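# Stow earphones in chest drawer and close it

## Task

Place the coiled earphones inside the small chest's open drawer, then push that drawer closed, with the chest still standing upright at the end.

## Robot and tools

Robot: two seven-joint Franka FR3 arms, left_arm and right_arm, each carrying a Robotiq 140 two-finger gripper with a wrist camera. left_arm sits on the +y side (base near y +0.335 m), right_arm on the -y side (near y -0.433 m); arm names do not match image sides. left_arm's fingers are rigid. right_arm's fingers can fold: a part held near the palm may be gripped loosely, pulled in or squeezed too hard, and a fingertip pushed into a surface can fold quietly and spoil the next grip. Grip with the outer quarter of the pads for a predictable squeeze.

Frames: positions and orientations in results (end_effector_position in metres, end_effector_quat_wxyz) use the scene frame: origin on the table top midway between the arms, +x away from the robot over the table, +y toward left_arm, +z up. Printed values can be off by a few centimetres. Motion offsets, however, run along each Hand target's own axes. On the gripper, +z points along the fingers and y is the opening/closing direction; end_effector_position is the point between the closed pads, with fingertips about 33 mm further out (9 mm when wide open).

Row layout (shared by execute_actions and move): one row of 18 numbers, each in [-1, 1], covering both arms even if one is idle. Order: left dx, dy, dz, rx, ry, rz, left gripper position, force_limit, speed; then the same nine for the right arm. dx..rz are an offset, not a pose: they are measured from that arm's Hand target at the start of the action (or move), in the Hand target's axes; 1.0 = 0.6 m or 180 degrees; rx, ry, rz form a single rotation vector. Sending all six zeros re-requests the current Hand target. Repeating an offset in a new action moves the arm again.

execute_actions(actions, cameras): actions is a list of actions; each action is a table of up to 15 rows, one per 1/30 s step, and a short table keeps its last row for the remaining steps. Every row counts from the action's starting Hand target, not from the row before. Images are returned only for an empty actions list or when cameras names them ("all", specific names from cam_head_left, cam_head_right, cam_left_wrist, cam_right_wrist, or [] for none). An empty list also reports the scene number and extra fields.

move(target, speed, blend, blocking, cameras): straight-line paths for both grippers toward one row, or a list of up to 15 rows, all offsets counting from the same starting Hand targets. speed is top path speed in m/s, 0.002 to 2 (default 0.25); rotation is capped at twice that in rad/s and 2.5 rad/s. blend (m) rounds corners between listed targets; 0 stops at each. All paths share a 10 s cap. Paths do not avoid obstacles or the other arm. Finger values of the first row are sent at once; later rows' finger values are sent on arrival. blocking=false returns after about 0.5 s while the move continues. The result adds a "move:" line: done (within 3 mm and 2 degrees), off_target, moving, held or fault, plus limits such as paced (pose clipped) or held (steps withheld).

wait(seconds 0 to 10) lets time pass holding commands. stop brakes a running move (fingers keep going). zoom_image(camera, region [x0, y0, x1, y1], pixels, at most 504 wide and high) enlarges part of the newest image. clear_fault(arm) clears a reported torque or force fault on left_arm or right_arm. read_manual gives licence text only. finished_scene(scene) ends the current scene with its number; irreversible, so the drawer must already be shut with the earphones inside.

Gripper numbers: position +1 = fully open (140 mm), about -0.8 = pads touching, -1 = close until blocked. force_limit sets slow-close pad force (about 14 N at -1, 40 N at 0, 58 N at +1); speed sets finger speed (about 30 mm/s at -1, 140 at 0, 250 at +1) and faster closes squeeze much harder. Both start at +1. To leave a gripper unchanged, resend its previous three numbers; a 0 is a real command. object_status: 0 moving, 1 blocked while opening, 2 blocked while closing (a grip), 3 reached target or pads met. position_measured is in counts: 3 open, ~75 = 100 mm, 139 = 60 mm, 200 = 20 mm, 230 pads meet. To tighten, raise force_limit and nudge position (e.g. -1 to -0.98); to loosen, reopen and close slowly.

Controller behaviour: each step the commanded pose is clipped to 70 mm and 16 degrees from the measured gripper pose, so one action may fall short. "Hand target" in results is the last clipped command and the base for the next offsets; if the gripper rests short, send the remaining distance. An arm blocked by contact keeps pushing until commanded back past its gripper. Large wrist turns can swing the elbow.

Result lines: Joint positions, Joint torques and External joint torques (contact estimate, includes held weight), Joint velocities (may read within noise), Flange force along gripper axes (noisy, includes held weight), step readings of end_effector_position, Tool commands, MOTOR HOT warnings.

Faults and hazards: contact torque limits are 85 N m for the first four joints and 11 N m for the three wrist joints; net outside force on an arm must stay under 85 N, held weight included. Reaching either, overrunning a joint range or overspeeding a joint stops that arm until clear_fault; if its grip pins it, open first. Long stretching, pushing against unreachable poses or carrying loads heats motors and can brake an arm for 30-60 s or more. Never bring the grippers or wrist cameras into each other, and never close one gripper on the other's fingers. Avoid fast impacts, strong pushes on the chest or drawer, hard squeezes on a part still resting on something, letting go of moving parts, drops, and anything leaving the table. Close the drawer gently so the chest does not tip. Loose objects may occasionally be nudged by outside disturbances.

Each tool is called after "Call:" as a command line: name --argument value for each argument, lists and objects as JSON in quotes; but a table of rows of numbers goes row by row, as --pt "numbers of a row", without its own name.

## Session

Call:
execute_actions --actions '[]'

Scene clock: 0.00 s.
left_arm: end_effector_position=(+0.2611, +0.4436, +0.1447) position_measured=3 object_status=3 end_effector_quat_wxyz=(+0.134, +0.864, +0.384, -0.297) | right_arm: end_effector_position=(+0.3628, -0.2823, +0.1824) position_measured=3 object_status=3 end_effector_quat_wxyz=(+0.574, +0.523, -0.476, +0.414)
Joint positions: left_arm=[0.636 -0.11 -0.024 -2.486 -0.147 1.724 -1.726] | right_arm=[0.935 0.762 0.009 -1.719 -0.616 1.002 1.006]
Joint velocities: within noise
Joint torques (N m): no reading
External joint torques (N m): no reading
Flange force (N): no reading
Hand target: left_arm +0.2611, +0.4436, +0.1447; +0.134, +0.864, +0.384, -0.297 | right_arm +0.3628, -0.2823, +0.1824; +0.574, +0.523, -0.476, +0.414
Tool commands: left_gripper/position=+1.0 left_gripper/force_limit=+1.0 left_gripper/speed=+1.0 right_gripper/position=+1.0 right_gripper/force_limit=+1.0 right_gripper/speed=+1.0

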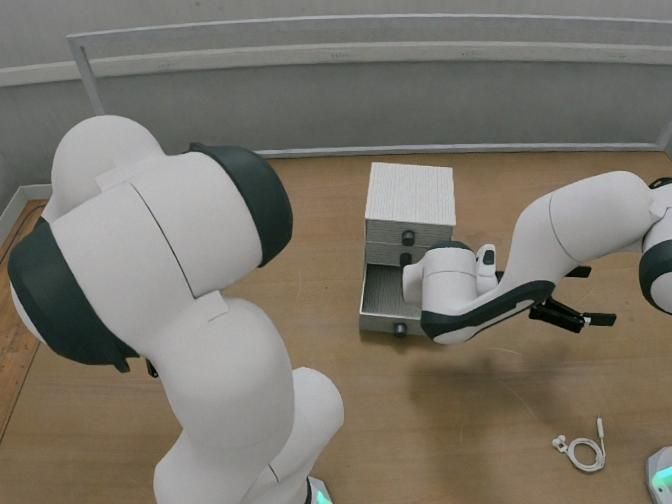

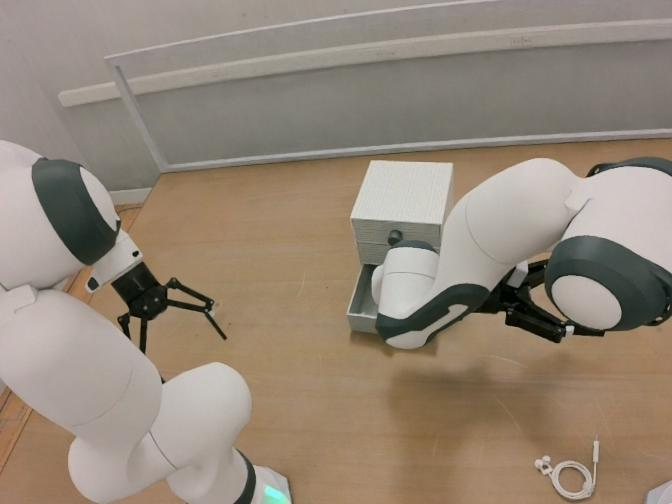

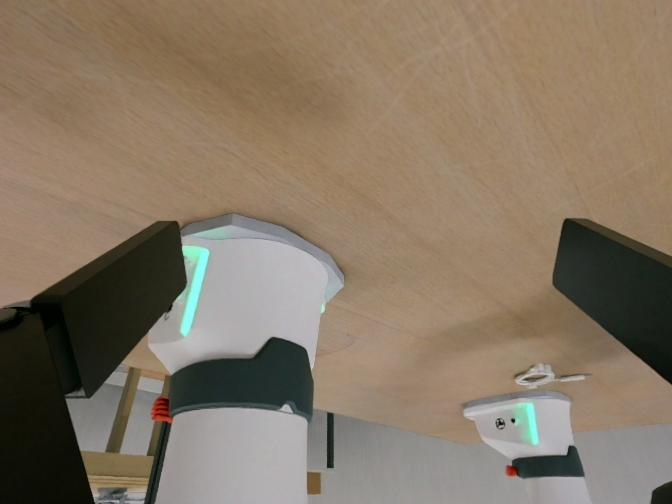

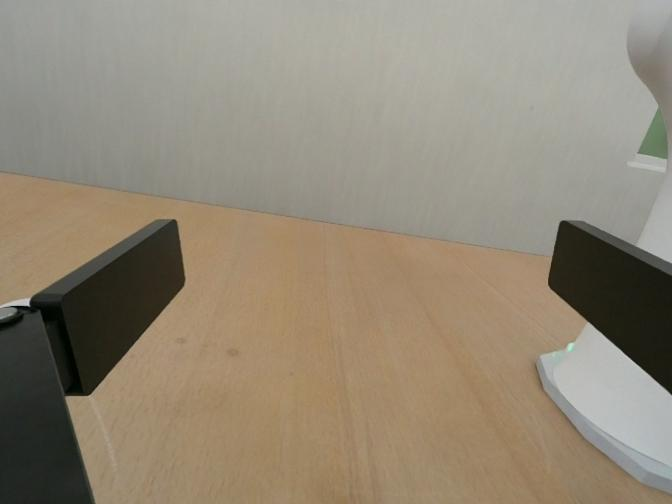

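Call:
move --target '[0,0,0,0,0,0,1,1,1,0.163,0.278,-0.023,0.08,-0.495,0.023,1,1,1]' --cameras '["all"]'

Scene clock: 24.87 s.
left_arm: end_effector_position=(+0.2611, +0.4436, +0.1447) position_measured=3 object_status=3 end_effector_quat_wxyz=(+0.134, +0.864, +0.384, -0.297) | right_arm: end_effector_position=(+0.2225, -0.2536, +0.3120) position_measured=3 object_status=3 end_effector_quat_wxyz=(+0.001, +0.705, -0.709, +0.000)
Joint positions: left_arm=[0.636 -0.11 -0.024 -2.486 -0.147 1.724 -1.726] | right_arm=[0.923 -0.988 -0.123 -2.657 -0.103 1.671 0.879]
Joint velocities: left_arm=[within noise] | right_arm=[0.001 -0.001 -0.001 -0.001 0 0.004 -0.002]
Joint torques (N m): left_arm=[0.39 -24.12 0.28 18.76 0.42 0.59 -0.17] | right_arm=[1.21 0.7 1.16 24.33 1.14 2.69 -0.26]
External joint torques (N m): left_arm=[0.31 -0.57 0.21 -0.88 0 0.04 -0.15] | right_arm=[1.2 0.32 -0.62 0.13 0.38 0.21 -0.26]
Flange force (N): left_arm=[-3.5 -1.3 2.4] | right_arm=[-1.8 -1.5 -0.1]
Hand target: left_arm +0.2611, +0.4436, +0.1447; +0.134, +0.864, +0.384, -0.297 | right_arm +0.2222, -0.2523, +0.3124; -0.001, +0.707, -0.707, -0.002
Off the commanded pose: left_arm 0.000 m, 0 deg | right_arm 0.001 m, 0 deg.
move: done

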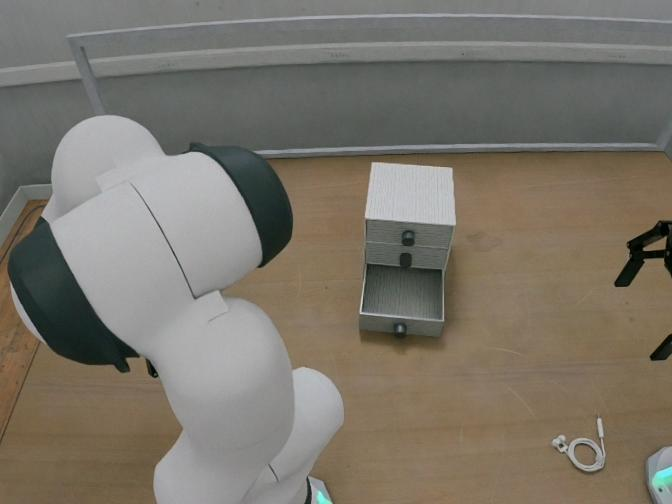

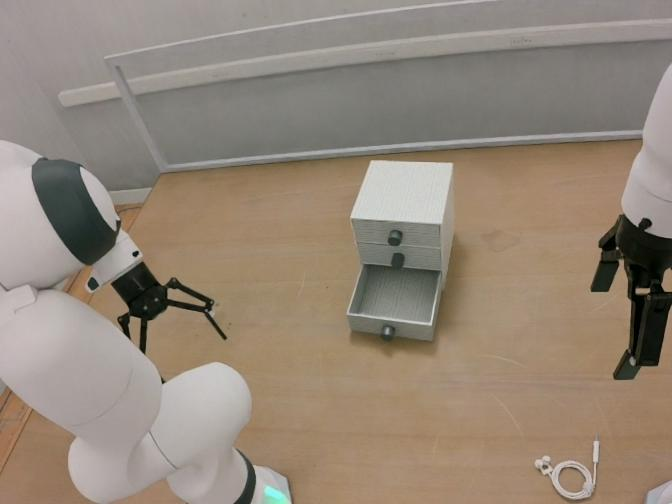

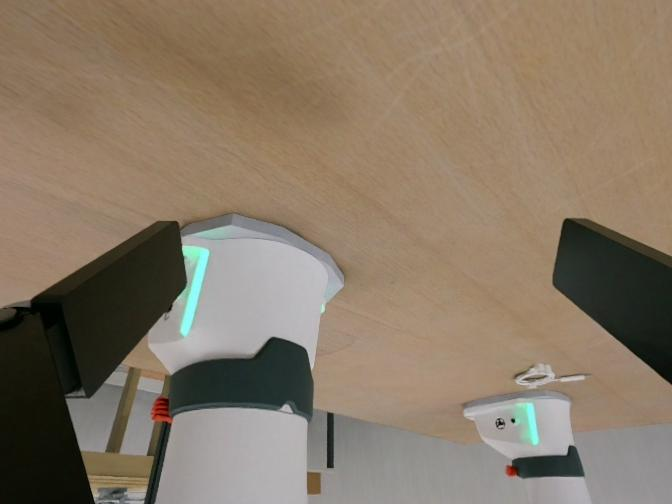

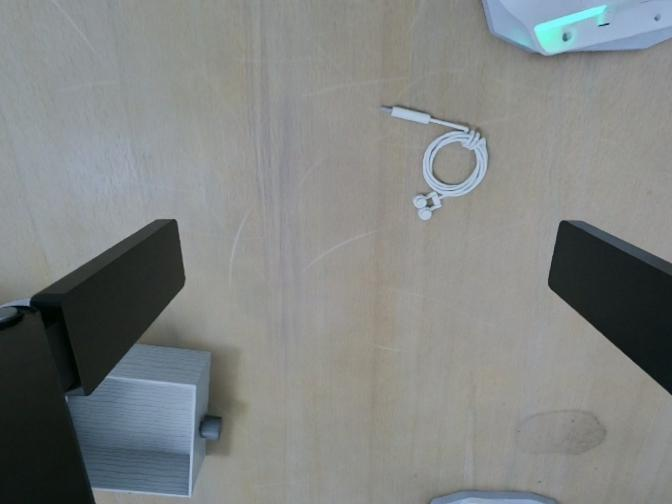

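Call:
move --target '[0,0,0,0,0,0,1,1,1,-0.01,0.153,0.27,0,0,0,-0.44,1,1]' --cameras '["cam_right_wrist","cam_head_right"]'

Scene clock: 45.47 s.
left_arm: end_effector_position=(+0.2611, +0.4436, +0.1447) position_measured=3 object_status=3 end_effector_quat_wxyz=(+0.134, +0.864, +0.384, -0.297) | right_arm: end_effector_position=(+0.1304, -0.2459, +0.1503) position_measured=185 object_status=3 end_effector_quat_wxyz=(+0.072, +0.703, -0.707, +0.022)
Joint positions: left_arm=[0.636 -0.11 -0.024 -2.486 -0.147 1.724 -1.726] | right_arm=[0.933 -0.923 0.163 -3.02 0.132 1.949 0.976]
Joint velocities: left_arm=[within noise] | right_arm=[0 0 0 -0.001 0.002 0 -0.007]
Joint torques (N m): left_arm=[0.36 -24.13 0.27 18.76 0.41 0.6 -0.15] | right_arm=[-0.51 -0.18 -2.32 24.36 1.07 1.97 -0.29]
External joint torques (N m): left_arm=[0.34 -0.68 0.26 -0.79 0 0.07 -0.13] | right_arm=[-0.51 0.28 0.46 1 0.43 -0.09 -0.3]
Flange force (N): left_arm=[-3.7 -1.4 2.2] | right_arm=[-3.3 -1.8 -2.0]
Hand target: left_arm +0.2611, +0.4436, +0.1447; +0.134, +0.864, +0.384, -0.297 | right_arm +0.1303, -0.2457, +0.1505; -0.001, +0.707, -0.707, -0.002
Off the commanded pose: left_arm 0.000 m, 0 deg | right_arm 0.000 m, 9 deg.
joint read past its limit (right arm) — joint 4 (elbow), lower limit, where the elbow is as bent as it goes.
joint sent to its limit (right arm) — joint 4 (elbow), lower limit, where the elbow is as bent as it goes. The joint targets are off in orientation, not in position.
move: off_target (right_arm)
Images, in order (width x height): cam_head_right 672x504, cam_right_wrist 672x504.

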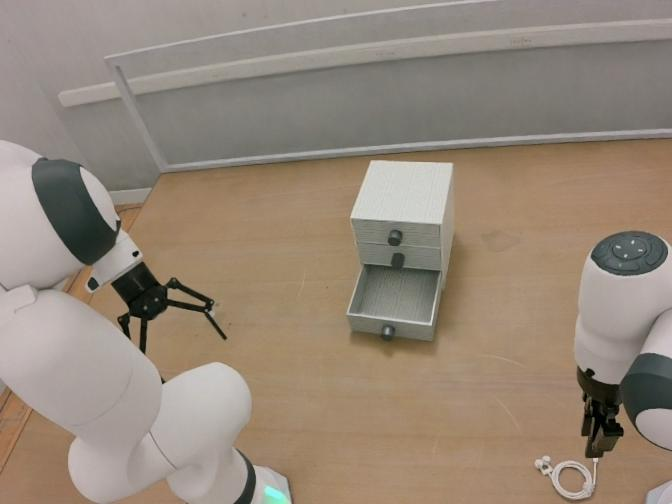

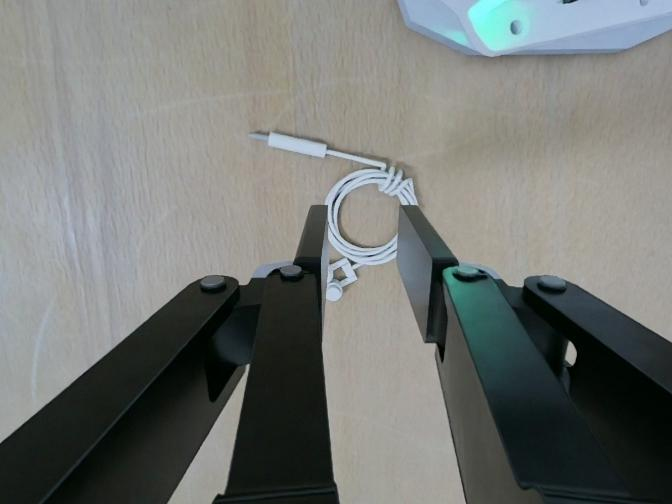

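Call:
move --pt "0 0 0 0 0 0 1 1 1 0 -0.2 -0.2 0 0 0 -0.44 1 1" --pt "0 0 0 0 0 0 1 1 1 0.623 -0.533 -0.417 0 0 0 -0.44 1 1" --blend 0.05

Call:
move --pt "-0.43 0.615 -0.21 0.126 0.047 0.366 1 1 1 0 0 0 0 0 0 -0.44 1 1" --pt "-0.802 0.615 0.407 0.253 0.095 0.732 1 1 1 0 0 0 0 0 0 -0.44 1 1" --blend 0.05 --cameras '["all"]'

Scene clock: 67.60 s.
left_arm: end_effector_position=(+0.2611, +0.4436, +0.1447) position_measured=3 object_status=3 end_effector_quat_wxyz=(+0.134, +0.864, +0.384, -0.297) | right_arm: end_effector_position=(+0.4506, -0.6196, +0.3987) position_measured=185 object_status=3 end_effector_quat_wxyz=(-0.001, +0.705, -0.709, -0.002)
Joint positions: left_arm=[0.636 -0.11 -0.024 -2.486 -0.147 1.724 -1.726] | right_arm=[0.944 -0.73 -0.952 -1.939 -0.573 1.479 0.089]
Joint velocities: left_arm=[within noise] | right_arm=[-0.001 -0.001 -0.002 -0.001 0 0 -0.005]
Joint torques (N m): left_arm=[0.31 -24.11 0.29 18.74 0.41 0.61 -0.17] | right_arm=[0.77 7.08 17.27 20.22 0.64 2.18 -0.06]
External joint torques (N m): left_arm=[0.31 -0.55 0.29 -0.92 0 0.06 -0.15] | right_arm=[0.69 0.65 0.06 0.8 -0.13 -0.38 -0.06]
Flange force (N): left_arm=[-3.5 -1.4 2.5] | right_arm=[1.2 -5.0 -4.0]
Hand target: left_arm +0.2611, +0.4436, +0.1447; +0.134, +0.864, +0.384, -0.297 | right_arm +0.4503, -0.6205, +0.3990; -0.001, +0.707, -0.707, -0.002
Off the commanded pose: left_arm 0.000 m, 0 deg | right_arm 0.001 m, 0 deg.
move: done

Scene clock: 73.43 s.
left_arm: end_effector_position=(+0.1806, -0.1945, +0.2497) position_measured=3 object_status=3 end_effector_quat_wxyz=(+0.000, +0.705, -0.710, -0.003) | right_arm: end_effector_position=(+0.4506, -0.6196, +0.3987) position_measured=185 object_status=3 end_effector_quat_wxyz=(-0.001, +0.706, -0.708, -0.002)
Joint positions: left_arm=[-0.343 0.002 -0.948 -2.02 0 2.016 -1.286] | right_arm=[0.944 -0.73 -0.952 -1.939 -0.573 1.479 0.086]
Joint velocities: left_arm=[0 0 0.001 -0.001 0.002 0.002 -0.007] | right_arm=[within noise]
Joint torques (N m): left_arm=[0.3 -19.77 0.5 23.73 1.19 2.91 -0.3] | right_arm=[0.15 7.69 17.5 20.17 0.94 2.3 -0.22]
External joint torques (N m): left_arm=[0.29 -0.12 0.55 -0.58 0.43 0.32 -0.3] | right_arm=[0.09 1.28 0.32 0.75 0.18 -0.26 -0.22]
Flange force (N): left_arm=[-0.5 -0.1 2.2] | right_arm=[0.8 -4.5 -4.3]
Hand target: left_arm +0.1811, -0.1966, +0.2505; +0.000, +0.706, -0.708, +0.000 | right_arm +0.4503, -0.6205, +0.3990; -0.001, +0.707, -0.707, -0.002
Off the commanded pose: left_arm 0.002 m, 0 deg | right_arm 0.001 m, 0 deg.
move: done

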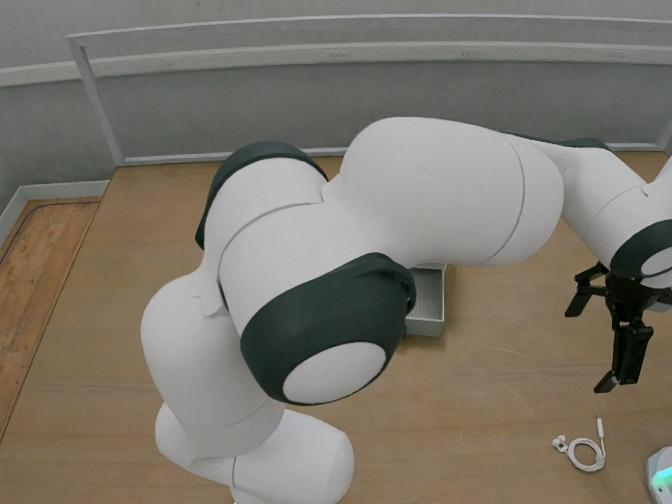

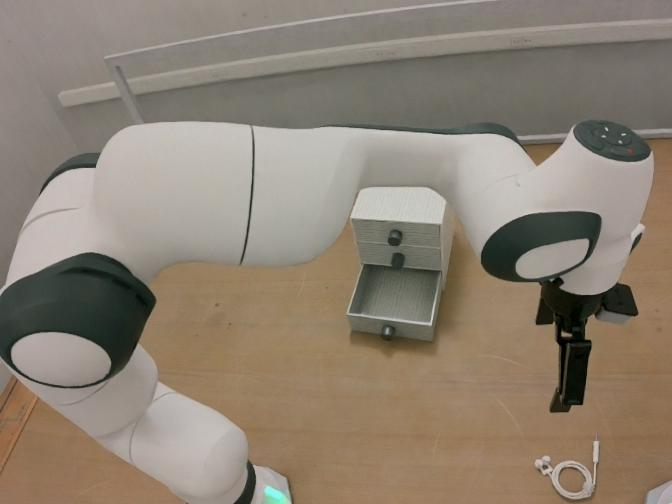

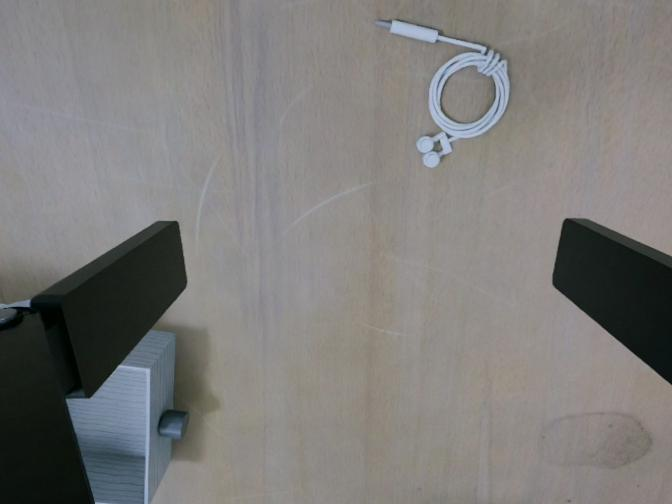

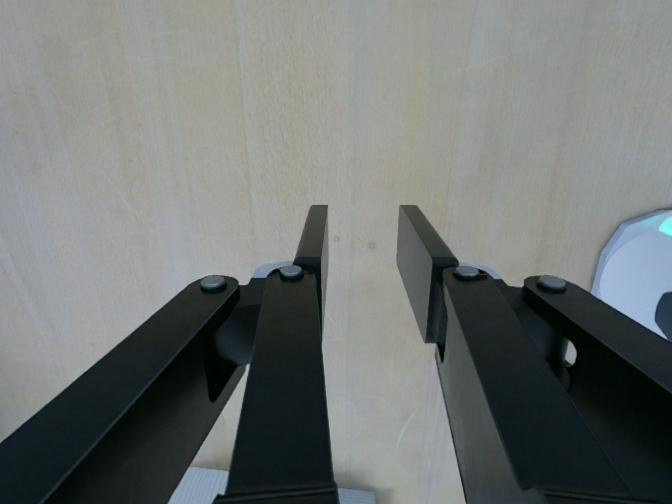

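Call:
move --target '[0.089,0.118,0.217,0,0,0,-0.44,0,0,0,0,0,0,0,0,-0.44,1,1]' --cameras '["cam_left_wrist"]'

Scene clock: 85.10 s.
left_arm: end_effector_position=(+0.1098, -0.2475, +0.1187) position_measured=185 object_status=3 end_effector_quat_wxyz=(-0.002, +0.703, -0.711, -0.003) | right_arm: end_effector_position=(+0.4506, -0.6196, +0.3987) position_measured=185 object_status=3 end_effector_quat_wxyz=(-0.001, +0.706, -0.708, -0.002)
Joint positions: left_arm=[-0.656 0.369 -0.821 -2.027 0.344 2.248 -1.656] | right_arm=[0.944 -0.73 -0.952 -1.939 -0.573 1.479 0.086]
Joint velocities: left_arm=[0 0.001 0.001 0.001 0 0 -0.008] | right_arm=[within noise]
Joint torques (N m): left_arm=[-0.15 -33.93 -7.66 21.38 0.65 2.94 -0.42] | right_arm=[0.12 7.73 17.52 20.17 0.92 2.3 -0.22]
External joint torques (N m): left_arm=[-0.04 -1.8 0.86 -0.54 -0.03 0.33 -0.42] | right_arm=[0.02 1.25 0.24 0.78 0.14 -0.26 -0.22]
Flange force (N): left_arm=[-6.7 1.3 -0.8] | right_arm=[1.0 -4.5 -4.2]
Hand target: left_arm +0.1101, -0.2498, +0.1204; +0.000, +0.706, -0.708, +0.000 | right_arm +0.4503, -0.6205, +0.3990; -0.001, +0.707, -0.707, -0.002
Off the commanded pose: left_arm 0.003 m, 1 deg | right_arm 0.001 m, 0 deg.
move: done
Images, in order (width x height): cam_left_wrist 672x504.

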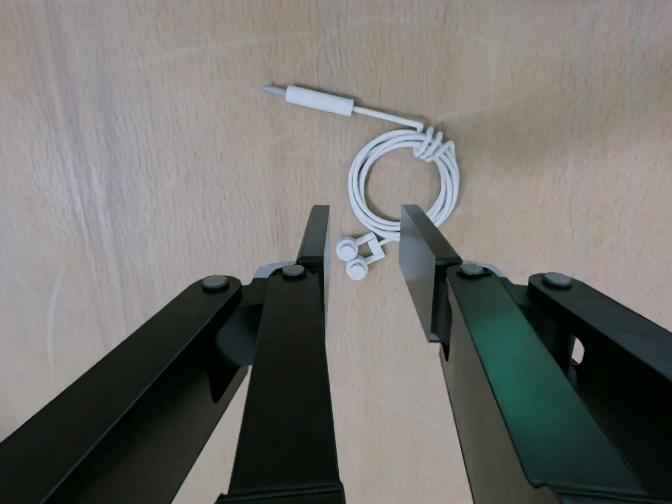

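Call:
move --target '[0.009,0.006,0.122,0,0,0,-0.44,0,0,0,0,0,0,0,0,-0.44,1,1]' --speed 0.12 --cameras '["cam_left_wrist"]'

Scene clock: 95.13 s.
left_arm: end_effector_position=(+0.1057, -0.2526, +0.0455) position_measured=185 object_status=3 end_effector_quat_wxyz=(-0.001, +0.704, -0.710, -0.004) | right_arm: end_effector_position=(+0.4506, -0.6196, +0.3987) position_measured=185 object_status=3 end_effector_quat_wxyz=(-0.001, +0.706, -0.708, -0.002)
Joint positions: left_arm=[-0.762 0.51 -0.703 -2.032 0.467 2.371 -1.742] | right_arm=[0.944 -0.73 -0.952 -1.939 -0.573 1.479 0.086]
Joint velocities: left_arm=[0 0.001 0 0 0.001 0.002 -0.005] | right_arm=[within noise]
Joint torques (N m): left_arm=[-0.12 -38.75 -9.42 19.47 0.7 2.92 -0.39] | right_arm=[0.12 7.66 17.41 20.14 0.93 2.28 -0.2]
External joint torques (N m): left_arm=[-0.13 -1.96 0.69 -0.54 0.08 0.32 -0.39] | right_arm=[0.04 1.22 0.24 0.77 0.17 -0.27 -0.2]
Flange force (N): left_arm=[-6.6 1.5 -1.5] | right_arm=[0.9 -4.4 -4.2]
Hand target: left_arm +0.1064, -0.2552, +0.0472; +0.000, +0.706, -0.708, +0.000 | right_arm +0.4503, -0.6205, +0.3990; -0.001, +0.707, -0.707, -0.002
Off the commanded pose: left_arm 0.003 m, 1 deg | right_arm 0.001 m, 0 deg.
move: done
Images, in order (width x height): cam_left_wrist 672x504.

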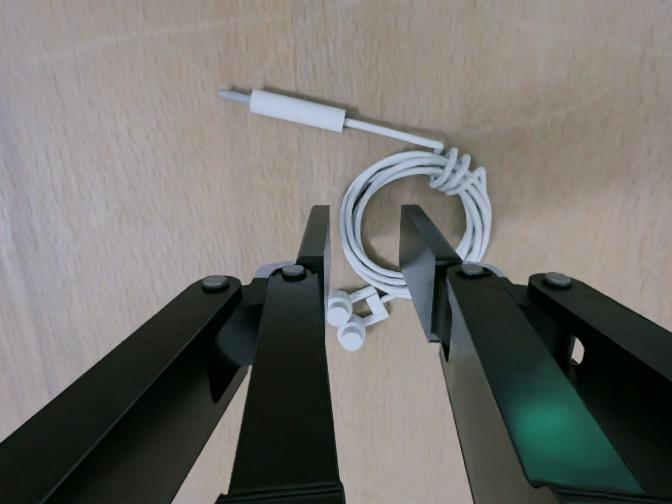

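Call:
move --target '[0,-0.007,0.0165,0,0,0,-0.44,-1,-1,0,0,0,0,0,0,-0.44,1,1]' --speed 0.03

Call:
move --target '[0,0,0,0,0,0,-1,-1,-1,0,0,0,0,0,0,-0.44,1,1]' --cameras '["cam_left_wrist"]'

Scene clock: 105.27 s.
left_arm: end_effector_position=(+0.1103, -0.2529, +0.0367) position_measured=185 object_status=3 end_effector_quat_wxyz=(-0.001, +0.705, -0.709, -0.003) | right_arm: end_effector_position=(+0.4506, -0.6196, +0.3987) position_measured=185 object_status=3 end_effector_quat_wxyz=(-0.001, +0.706, -0.708, -0.002)
Joint positions: left_arm=[-0.772 0.525 -0.684 -2.03 0.479 2.387 -1.745] | right_arm=[0.944 -0.73 -0.952 -1.939 -0.573 1.479 0.086]
Joint velocities: left_arm=[-0.003 0 0 0.001 0 0.004 -0.001] | right_arm=[within noise]
Joint torques (N m): left_arm=[-0.07 -38.1 -9.33 19.25 1.01 2.95 -0.34] | right_arm=[0.17 7.68 17.44 20.13 0.93 2.29 -0.18]
External joint torques (N m): left_arm=[-0.13 -0.67 0.79 -0.57 0.4 0.35 -0.34] | right_arm=[0.07 1.23 0.23 0.73 0.17 -0.27 -0.18]
Flange force (N): left_arm=[-3.3 1.1 1.6] | right_arm=[0.9 -4.5 -4.1]
Hand target: left_arm +0.1106, -0.2552, +0.0373; +0.000, +0.706, -0.708, +0.000 | right_arm +0.4503, -0.6205, +0.3990; -0.001, +0.707, -0.707, -0.002
Off the commanded pose: left_arm 0.002 m, 0 deg | right_arm 0.001 m, 0 deg.
move: done

Scene clock: 106.43 s.
left_arm: end_effector_position=(+0.1103, -0.2531, +0.0365) position_measured=230 object_status=0 end_effector_quat_wxyz=(-0.001, +0.705, -0.709, -0.002) | right_arm: end_effector_position=(+0.4506, -0.6196, +0.3987) position_measured=185 object_status=3 end_effector_quat_wxyz=(-0.001, +0.706, -0.708, -0.002)
Joint positions: left_arm=[-0.773 0.525 -0.682 -2.03 0.479 2.388 -1.745] | right_arm=[0.944 -0.73 -0.952 -1.939 -0.573 1.479 0.086]
Joint torques (N m): left_arm=[-0.11 -38.57 -9.41 19.19 0.6 2.95 -0.27] | right_arm=[0.17 7.73 17.44 20.16 0.94 2.29 -0.2]
External joint torques (N m): left_arm=[-0.11 -1.26 0.69 -0.5 -0.01 0.36 -0.27] | right_arm=[0.04 1.25 0.2 0.75 0.17 -0.27 -0.2]
Flange force (N): left_arm=[-4.9 1.1 -0.5] | right_arm=[1.0 -4.5 -4.2]
Hand target: left_arm +0.1106, -0.2552, +0.0373; +0.000, +0.706, -0.708, +0.000 | right_arm +0.4503, -0.6205, +0.3990; -0.001, +0.707, -0.707, -0.002
Off the commanded pose: left_arm 0.002 m, 0 deg | right_arm 0.001 m, 0 deg.
move: done
Images, in order (width x height): cam_left_wrist 672x504.

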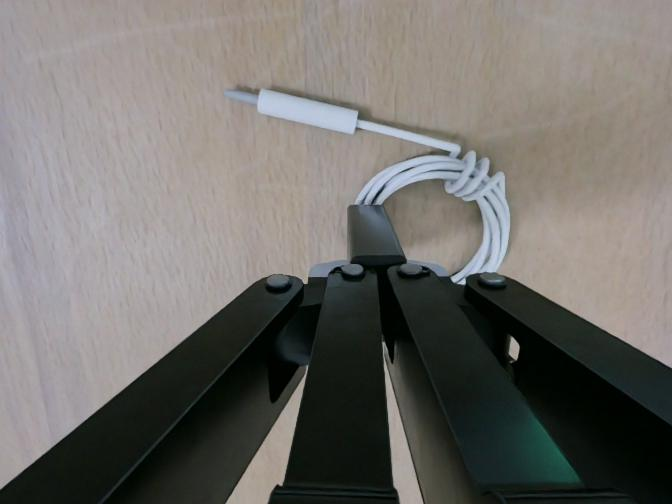

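Call:
move --target '[0,0,0,0,0,0,-0.44,-1,-1,0,0,0,0,0,0,-0.44,1,1]'

Call:
move --target '[0,0,0.0085,0,0,0,-0.44,-1,-1,0,0,0,0,0,0,-0.44,1,1]' --speed 0.01 --cameras '["cam_left_wrist"]'

Scene clock: 111.87 s.
left_arm: end_effector_position=(+0.1103, -0.2531, +0.0365) position_measured=185 object_status=0 end_effector_quat_wxyz=(-0.001, +0.705, -0.709, -0.002) | right_arm: end_effector_position=(+0.4506, -0.6196, +0.3987) position_measured=185 object_status=3 end_effector_quat_wxyz=(-0.001, +0.706, -0.708, -0.002)
Joint positions: left_arm=[-0.773 0.525 -0.682 -2.03 0.479 2.388 -1.745] | right_arm=[0.944 -0.73 -0.952 -1.939 -0.573 1.479 0.086]
Joint torques (N m): left_arm=[-0.14 -38.54 -9.44 19.22 0.59 2.93 -0.28] | right_arm=[0.15 7.69 17.46 20.14 0.92 2.3 -0.23]
External joint torques (N m): left_arm=[-0.23 -1.22 0.6 -0.52 -0.01 0.34 -0.28] | right_arm=[0.08 1.27 0.26 0.72 0.16 -0.26 -0.23]
Flange force (N): left_arm=[-4.7 1.3 -0.4] | right_arm=[0.9 -4.5 -4.2]
Hand target: left_arm +0.1106, -0.2552, +0.0373; +0.000, +0.706, -0.708, +0.000 | right_arm +0.4503, -0.6205, +0.3990; -0.001, +0.707, -0.707, -0.002
Off the commanded pose: left_arm 0.002 m, 0 deg | right_arm 0.001 m, 0 deg.
move: done

Scene clock: 112.70 s.
left_arm: end_effector_position=(+0.1104, -0.2531, +0.0318) position_measured=185 object_status=3 end_effector_quat_wxyz=(-0.001, +0.705, -0.709, -0.002) | right_arm: end_effector_position=(+0.4506, -0.6196, +0.3987) position_measured=185 object_status=3 end_effector_quat_wxyz=(-0.001, +0.706, -0.708, -0.002)
Joint positions: left_arm=[-0.782 0.533 -0.67 -2.03 0.483 2.396 -1.747] | right_arm=[0.944 -0.73 -0.952 -1.939 -0.573 1.479 0.086]
Joint velocities: left_arm=[-0.002 0.001 0.003 0 0 0.005 -0.002] | right_arm=[within noise]
Joint torques (N m): left_arm=[-0.03 -38.38 -9.59 19.13 0.89 2.99 -0.35] | right_arm=[0.17 7.66 17.46 20.11 0.92 2.28 -0.21]
External joint torques (N m): left_arm=[-0.16 -0.6 0.44 -0.61 0.29 0.38 -0.35] | right_arm=[0.18 1.28 0.29 0.63 0.17 -0.27 -0.21]
Flange force (N): left_arm=[-3.6 1.3 1.1] | right_arm=[0.7 -4.5 -4.0]
Hand target: left_arm +0.1106, -0.2552, +0.0322; +0.000, +0.706, -0.708, +0.000 | right_arm +0.4503, -0.6205, +0.3990; -0.001, +0.707, -0.707, -0.002
Off the commanded pose: left_arm 0.002 m, 0 deg | right_arm 0.001 m, 0 deg.
move: done
Images, in order (width x height): cam_left_wrist 672x504.

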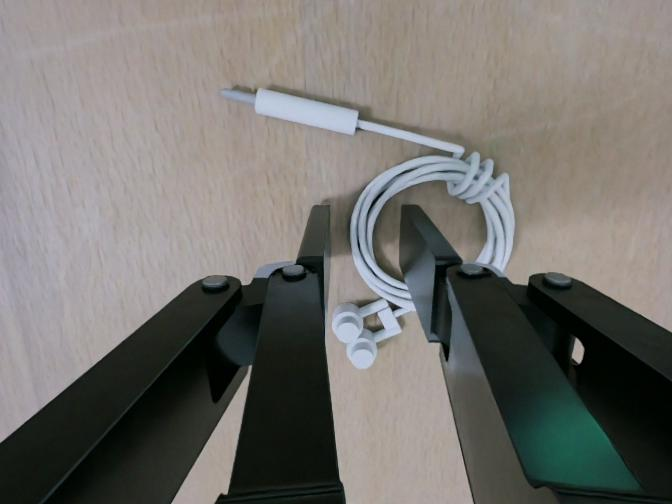

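Call:
move --target '[0,0,0.0055,0,0,0,-0.44,-1,-1,0,0,0,0,0,0,-0.44,1,1]' --speed 0.01

Call:
move --target '[0,0,0,0,0,0,-1,-1,-1,0,0,0,0,0,0,-0.44,1,1]' --cameras '["cam_left_wrist"]'

Scene clock: 117.67 s.
left_arm: end_effector_position=(+0.1104, -0.2531, +0.0294) position_measured=185 object_status=3 end_effector_quat_wxyz=(-0.002, +0.705, -0.710, -0.002) | right_arm: end_effector_position=(+0.4506, -0.6196, +0.3987) position_measured=185 object_status=3 end_effector_quat_wxyz=(-0.001, +0.706, -0.708, -0.002)
Joint positions: left_arm=[-0.789 0.536 -0.663 -2.029 0.484 2.401 -1.748] | right_arm=[0.944 -0.73 -0.952 -1.939 -0.573 1.479 0.086]
Joint velocities: left_arm=[-0.004 -0.002 0.004 0 0 0 0.001] | right_arm=[within noise]
Joint torques (N m): left_arm=[-0.49 -37.28 -8.95 18.96 1.03 3.81 -0.39] | right_arm=[0.17 7.75 17.45 20.19 0.95 2.29 -0.24]
External joint torques (N m): left_arm=[-0.54 0.71 1.11 -0.69 0.43 1.2 -0.39] | right_arm=[0.07 1.26 0.21 0.76 0.19 -0.27 -0.24]
Flange force (N): left_arm=[-1.0 1.5 6.5] | right_arm=[1.0 -4.7 -4.3]
Hand target: left_arm +0.1106, -0.2552, +0.0289; +0.000, +0.706, -0.708, +0.000 | right_arm +0.4503, -0.6205, +0.3990; -0.001, +0.707, -0.707, -0.002
Off the commanded pose: left_arm 0.002 m, 0 deg | right_arm 0.001 m, 0 deg.
move: done

Scene clock: 118.67 s.
left_arm: end_effector_position=(+0.1083, -0.2548, +0.0297) position_measured=223 object_status=0 end_effector_quat_wxyz=(+0.000, +0.703, -0.711, -0.001) | right_arm: end_effector_position=(+0.4506, -0.6196, +0.3987) position_measured=185 object_status=3 end_effector_quat_wxyz=(-0.001, +0.706, -0.708, -0.002)
Joint positions: left_arm=[-0.794 0.536 -0.661 -2.029 0.484 2.405 -1.748] | right_arm=[0.944 -0.73 -0.952 -1.939 -0.573 1.479 0.086]
Joint torques (N m): left_arm=[0.93 -38.08 -8.01 18.71 0.85 2.74 -0.33] | right_arm=[0.13 7.7 17.47 20.17 0.94 2.3 -0.24]
External joint torques (N m): left_arm=[0.79 -0.31 1.89 -0.83 0.26 0.15 -0.33] | right_arm=[0.08 1.28 0.27 0.71 0.18 -0.26 -0.24]
Flange force (N): left_arm=[-4.0 -0.4 2.2] | right_arm=[0.9 -4.5 -4.2]
Hand target: left_arm +0.1106, -0.2552, +0.0289; +0.000, +0.706, -0.708, +0.000 | right_arm +0.4503, -0.6205, +0.3990; -0.001, +0.707, -0.707, -0.002
Off the commanded pose: left_arm 0.002 m, 0 deg | right_arm 0.001 m, 0 deg.
move: done
Images, in order (width x height): cam_left_wrist 672x504.

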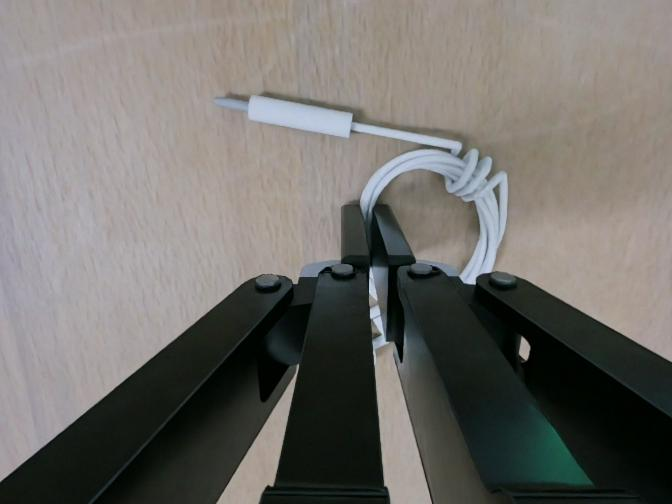

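Call:
move --target '[0,0,-0.2,0,0,0,-1,-1,-1,0,0,0,0,0,0,-0.44,1,1]' --speed 0.1

Call:
move --target '[-0.2,-0.42,-0.25,0,0,0,-1,-1,-1,0,0,0,0,0,0,-0.44,1,1]' --cameras '["all"]'

Scene clock: 130.30 s.
left_arm: end_effector_position=(+0.1110, -0.2559, +0.1487) position_measured=223 object_status=2 end_effector_quat_wxyz=(+0.000, +0.708, -0.706, +0.002) | right_arm: end_effector_position=(+0.4506, -0.6196, +0.3987) position_measured=185 object_status=3 end_effector_quat_wxyz=(-0.001, +0.706, -0.708, -0.002)
Joint positions: left_arm=[-0.662 0.33 -0.822 -1.984 0.299 2.195 -1.64] | right_arm=[0.944 -0.73 -0.952 -1.939 -0.573 1.479 0.086]
Joint velocities: left_arm=[0 0.001 0.001 0 0 -0.002 0.009] | right_arm=[within noise]
Joint torques (N m): left_arm=[0.79 -32.36 -7.77 21.84 0.37 2.62 -0.01] | right_arm=[0.14 7.72 17.44 20.19 0.93 2.29 -0.21]
External joint torques (N m): left_arm=[0.72 -0.81 -0.27 -0.76 -0.34 0.01 -0.01] | right_arm=[0.11 1.28 0.31 0.75 0.18 -0.27 -0.21]
Flange force (N): left_arm=[-8.5 0.1 -2.0] | right_arm=[0.8 -4.6 -4.3]
Hand target: left_arm +0.1107, -0.2552, +0.1489; +0.000, +0.706, -0.708, +0.000 | right_arm +0.4503, -0.6205, +0.3990; -0.001, +0.707, -0.707, -0.002
Off the commanded pose: left_arm 0.001 m, 0 deg | right_arm 0.001 m, 0 deg.
move: done

Scene clock: 133.00 s.
left_arm: end_effector_position=(+0.3639, -0.1359, +0.2986) position_measured=223 object_status=2 end_effector_quat_wxyz=(-0.001, +0.709, -0.706, +0.001) | right_arm: end_effector_position=(+0.4506, -0.6196, +0.3987) position_measured=185 object_status=3 end_effector_quat_wxyz=(-0.001, +0.706, -0.708, -0.002)
Joint positions: left_arm=[-0.229 0.067 -0.744 -1.835 0.051 1.887 -0.995] | right_arm=[0.944 -0.73 -0.952 -1.939 -0.573 1.479 0.086]
Joint velocities: left_arm=[0 0 -0.001 -0.001 -0.001 0 0.006] | right_arm=[within noise]
Joint torques (N m): left_arm=[0.44 -27.2 -0.89 24.12 0.34 2.58 0.05] | right_arm=[0.13 7.69 17.49 20.19 0.94 2.28 -0.23]
External joint torques (N m): left_arm=[0.36 -0.15 0.47 -0.74 -0.44 -0.06 0.05] | right_arm=[-0.09 1.15 0.15 0.86 0.16 -0.28 -0.23]
Flange force (N): left_arm=[-4.9 2.4 1.2] | right_arm=[1.2 -4.4 -4.3]
Hand target: left_arm +0.3630, -0.1357, +0.2987; +0.000, +0.706, -0.708, +0.000 | right_arm +0.4503, -0.6205, +0.3990; -0.001, +0.707, -0.707, -0.002
Off the commanded pose: left_arm 0.001 m, 0 deg | right_arm 0.001 m, 0 deg.
move: done

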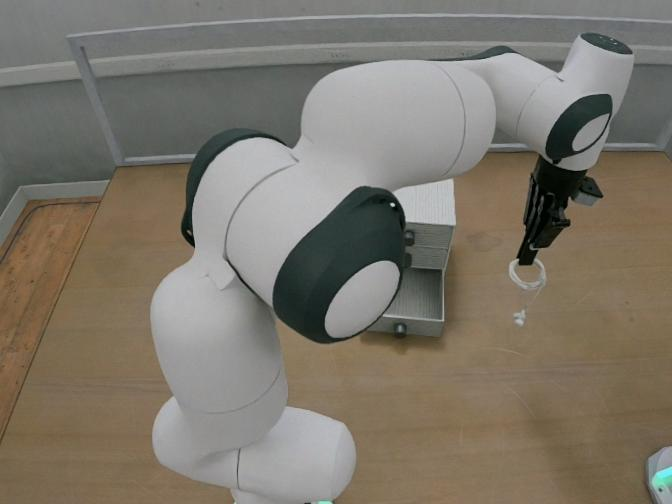

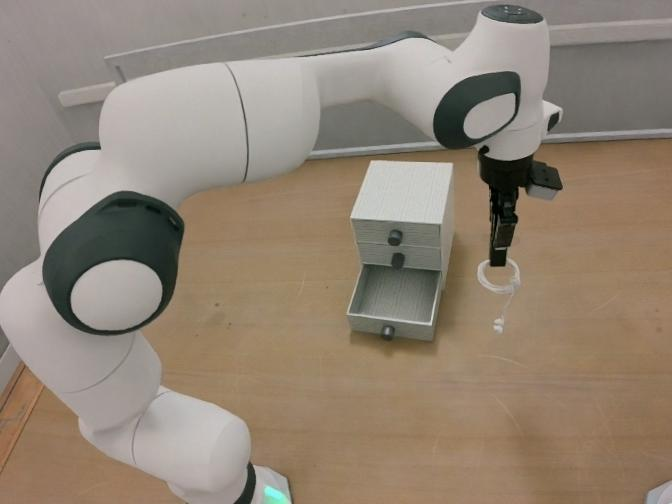

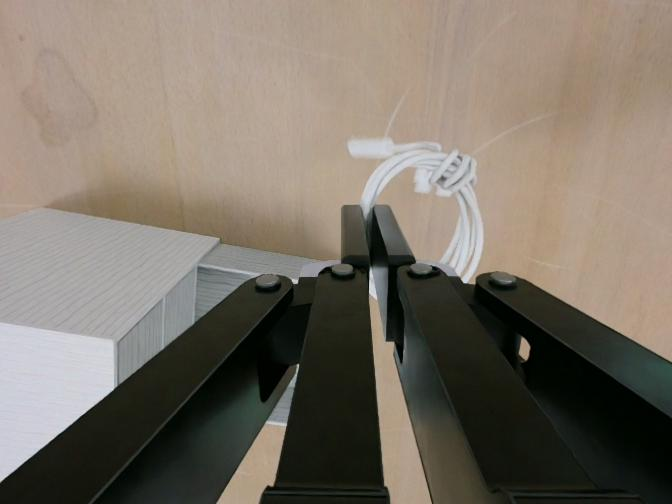

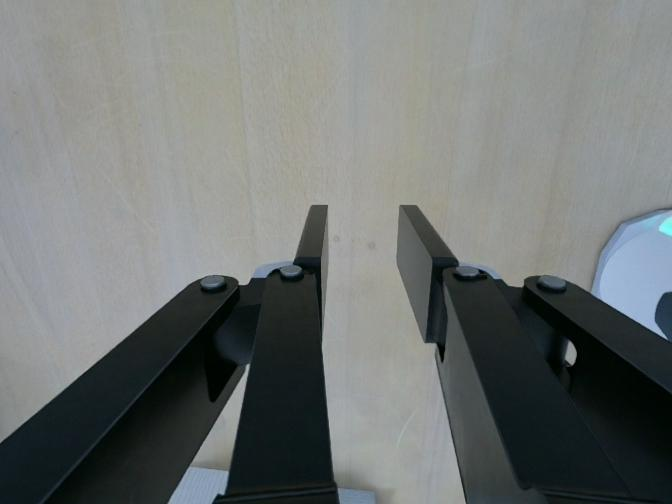

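Call:
move --target '[-0.293,-0.128,-0.068,0,0,0.5,-1,-1,-1,0,0,0,0,0,0,-0.44,1,1]' --cameras '["all"]'

Scene clock: 158.00 s.
left_arm: end_effector_position=(+0.4414, +0.0400, +0.3393) position_measured=223 object_status=2 end_effector_quat_wxyz=(+0.001, -0.002, +1.000, +0.001) | right_arm: end_effector_position=(+0.4506, -0.6196, +0.3987) position_measured=185 object_status=3 end_effector_quat_wxyz=(-0.001, +0.706, -0.708, -0.002)
Joint positions: left_arm=[-0.258 -0.187 -0.333 -1.993 -0.061 1.815 0.992] | right_arm=[0.944 -0.73 -0.952 -1.939 -0.573 1.479 0.086]
Joint velocities: left_arm=[0 -0.001 -0.001 0 -0.001 0 0.005] | right_arm=[within noise]
Joint torques (N m): left_arm=[-0.04 -25.95 2.73 23.26 0.34 2.62 0.03] | right_arm=[0.16 7.68 17.43 20.16 0.93 2.29 -0.21]
External joint torques (N m): left_arm=[-0.15 -1.5 0.8 -1.35 -0.41 0.15 0.03] | right_arm=[0 1.16 0.18 0.79 0.16 -0.27 -0.21]
Flange force (N): left_arm=[7.8 6.4 3.4] | right_arm=[1.1 -4.4 -4.2]
Hand target: left_arm +0.4402, +0.0399, +0.3395; +0.000, +0.001, +1.000, +0.000 | right_arm +0.4503, -0.6205, +0.3990; -0.001, +0.707, -0.707, -0.002
Off the commanded pose: left_arm 0.001 m, 0 deg | right_arm 0.001 m, 0 deg.
move: done

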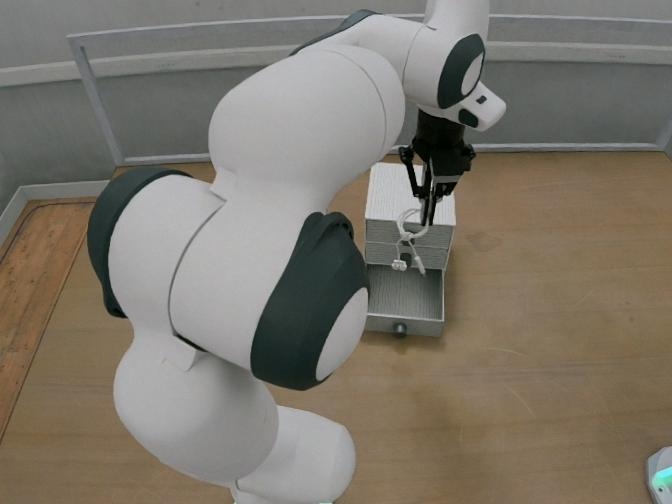

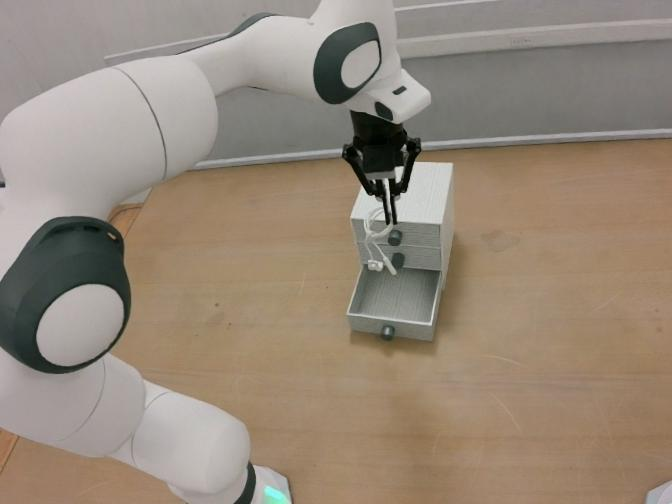

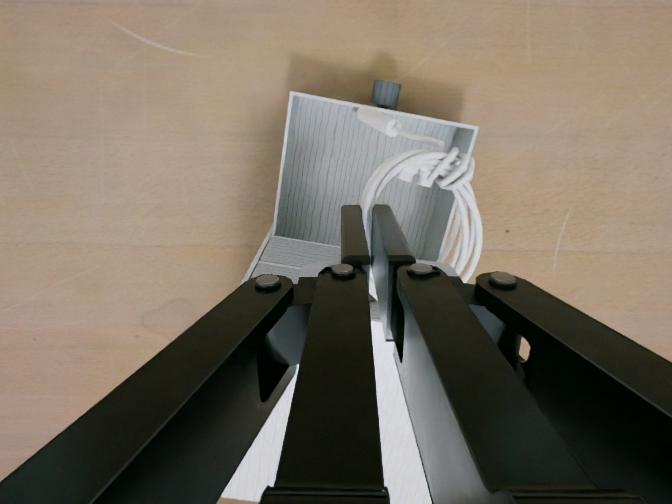

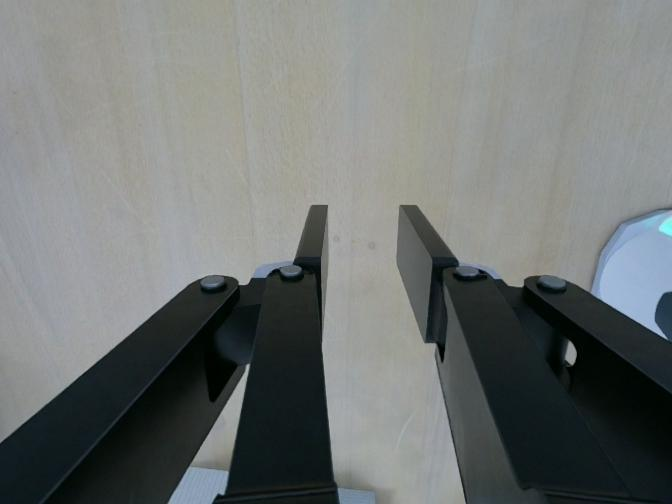

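Call:
move --pt "-0.03 -0.008 0 0 0 0 -1 -1 -1 0 0 0 0 0 0 -0.44 1 1" --pt "-0.03 -0.008 0.43 0 0 0 -1 -1 -1 0 0 0 0 0 0 -0.44 1 1" --speed '[0.1,0.07]' --cameras '["all"]'

Scene clock: 174.80 s.
left_arm: end_effector_position=(+0.4571, +0.0354, +0.0817) position_measured=223 object_status=2 end_effector_quat_wxyz=(-0.002, +0.004, +1.000, +0.000) | right_arm: end_effector_position=(+0.4506, -0.6196, +0.3987) position_measured=185 object_status=3 end_effector_quat_wxyz=(-0.001, +0.706, -0.708, -0.002)
Joint positions: left_arm=[-0.266 0.158 -0.342 -2.308 0.08 2.452 0.91] | right_arm=[0.944 -0.73 -0.952 -1.939 -0.573 1.479 0.086]
Joint velocities: left_arm=[-0.001 0 0 0 -0.001 0.002 -0.005] | right_arm=[within noise]
Joint torques (N m): left_arm=[-0.04 -32.59 -0.49 19.77 0.9 2.77 -0.35] | right_arm=[0.18 7.69 17.45 20.14 0.92 2.28 -0.22]
External joint torques (N m): left_arm=[-0.03 -0.31 1.02 -0.86 0.42 0.29 -0.35] | right_arm=[0.09 1.25 0.24 0.74 0.15 -0.27 -0.22]
Flange force (N): left_arm=[2.6 1.7 1.6] | right_arm=[0.9 -4.5 -4.2]
Hand target: left_arm +0.4581, +0.0351, +0.0814; +0.000, +0.001, +1.000, +0.000 | right_arm +0.4503, -0.6205, +0.3990; -0.001, +0.707, -0.707, -0.002
Off the commanded pose: left_arm 0.001 m, 0 deg | right_arm 0.001 m, 0 deg.
move: done

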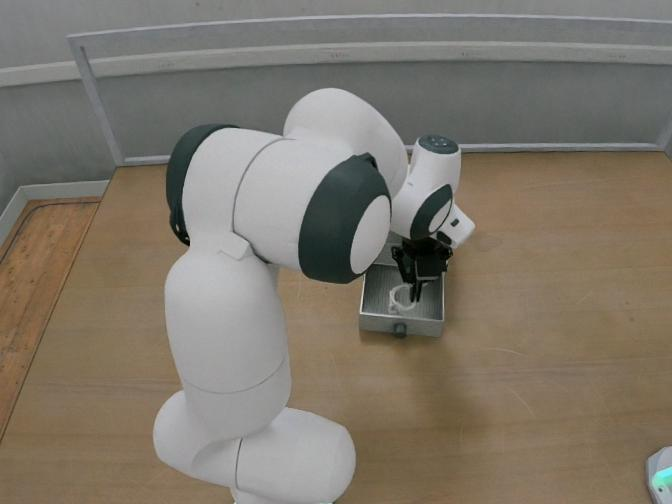

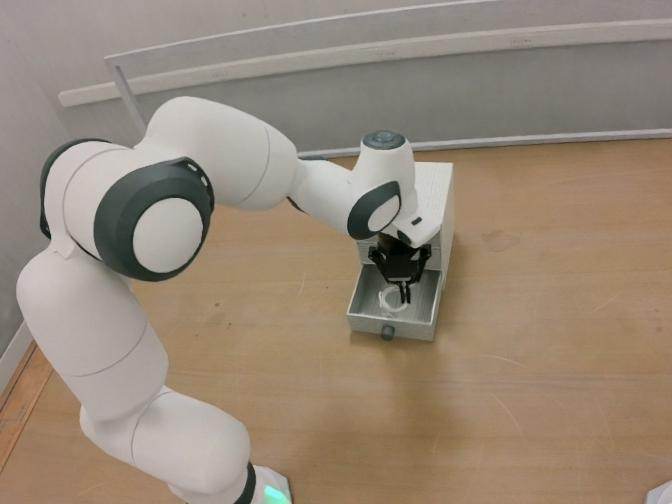

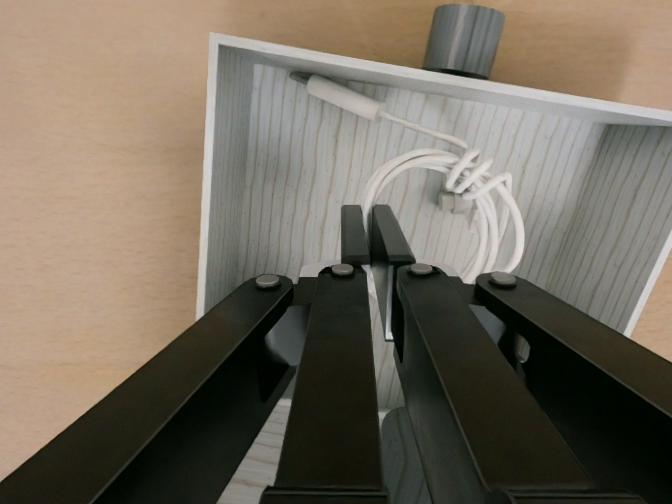

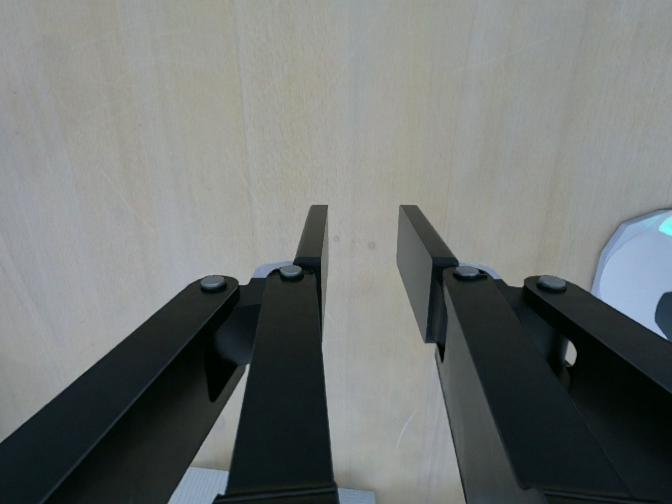

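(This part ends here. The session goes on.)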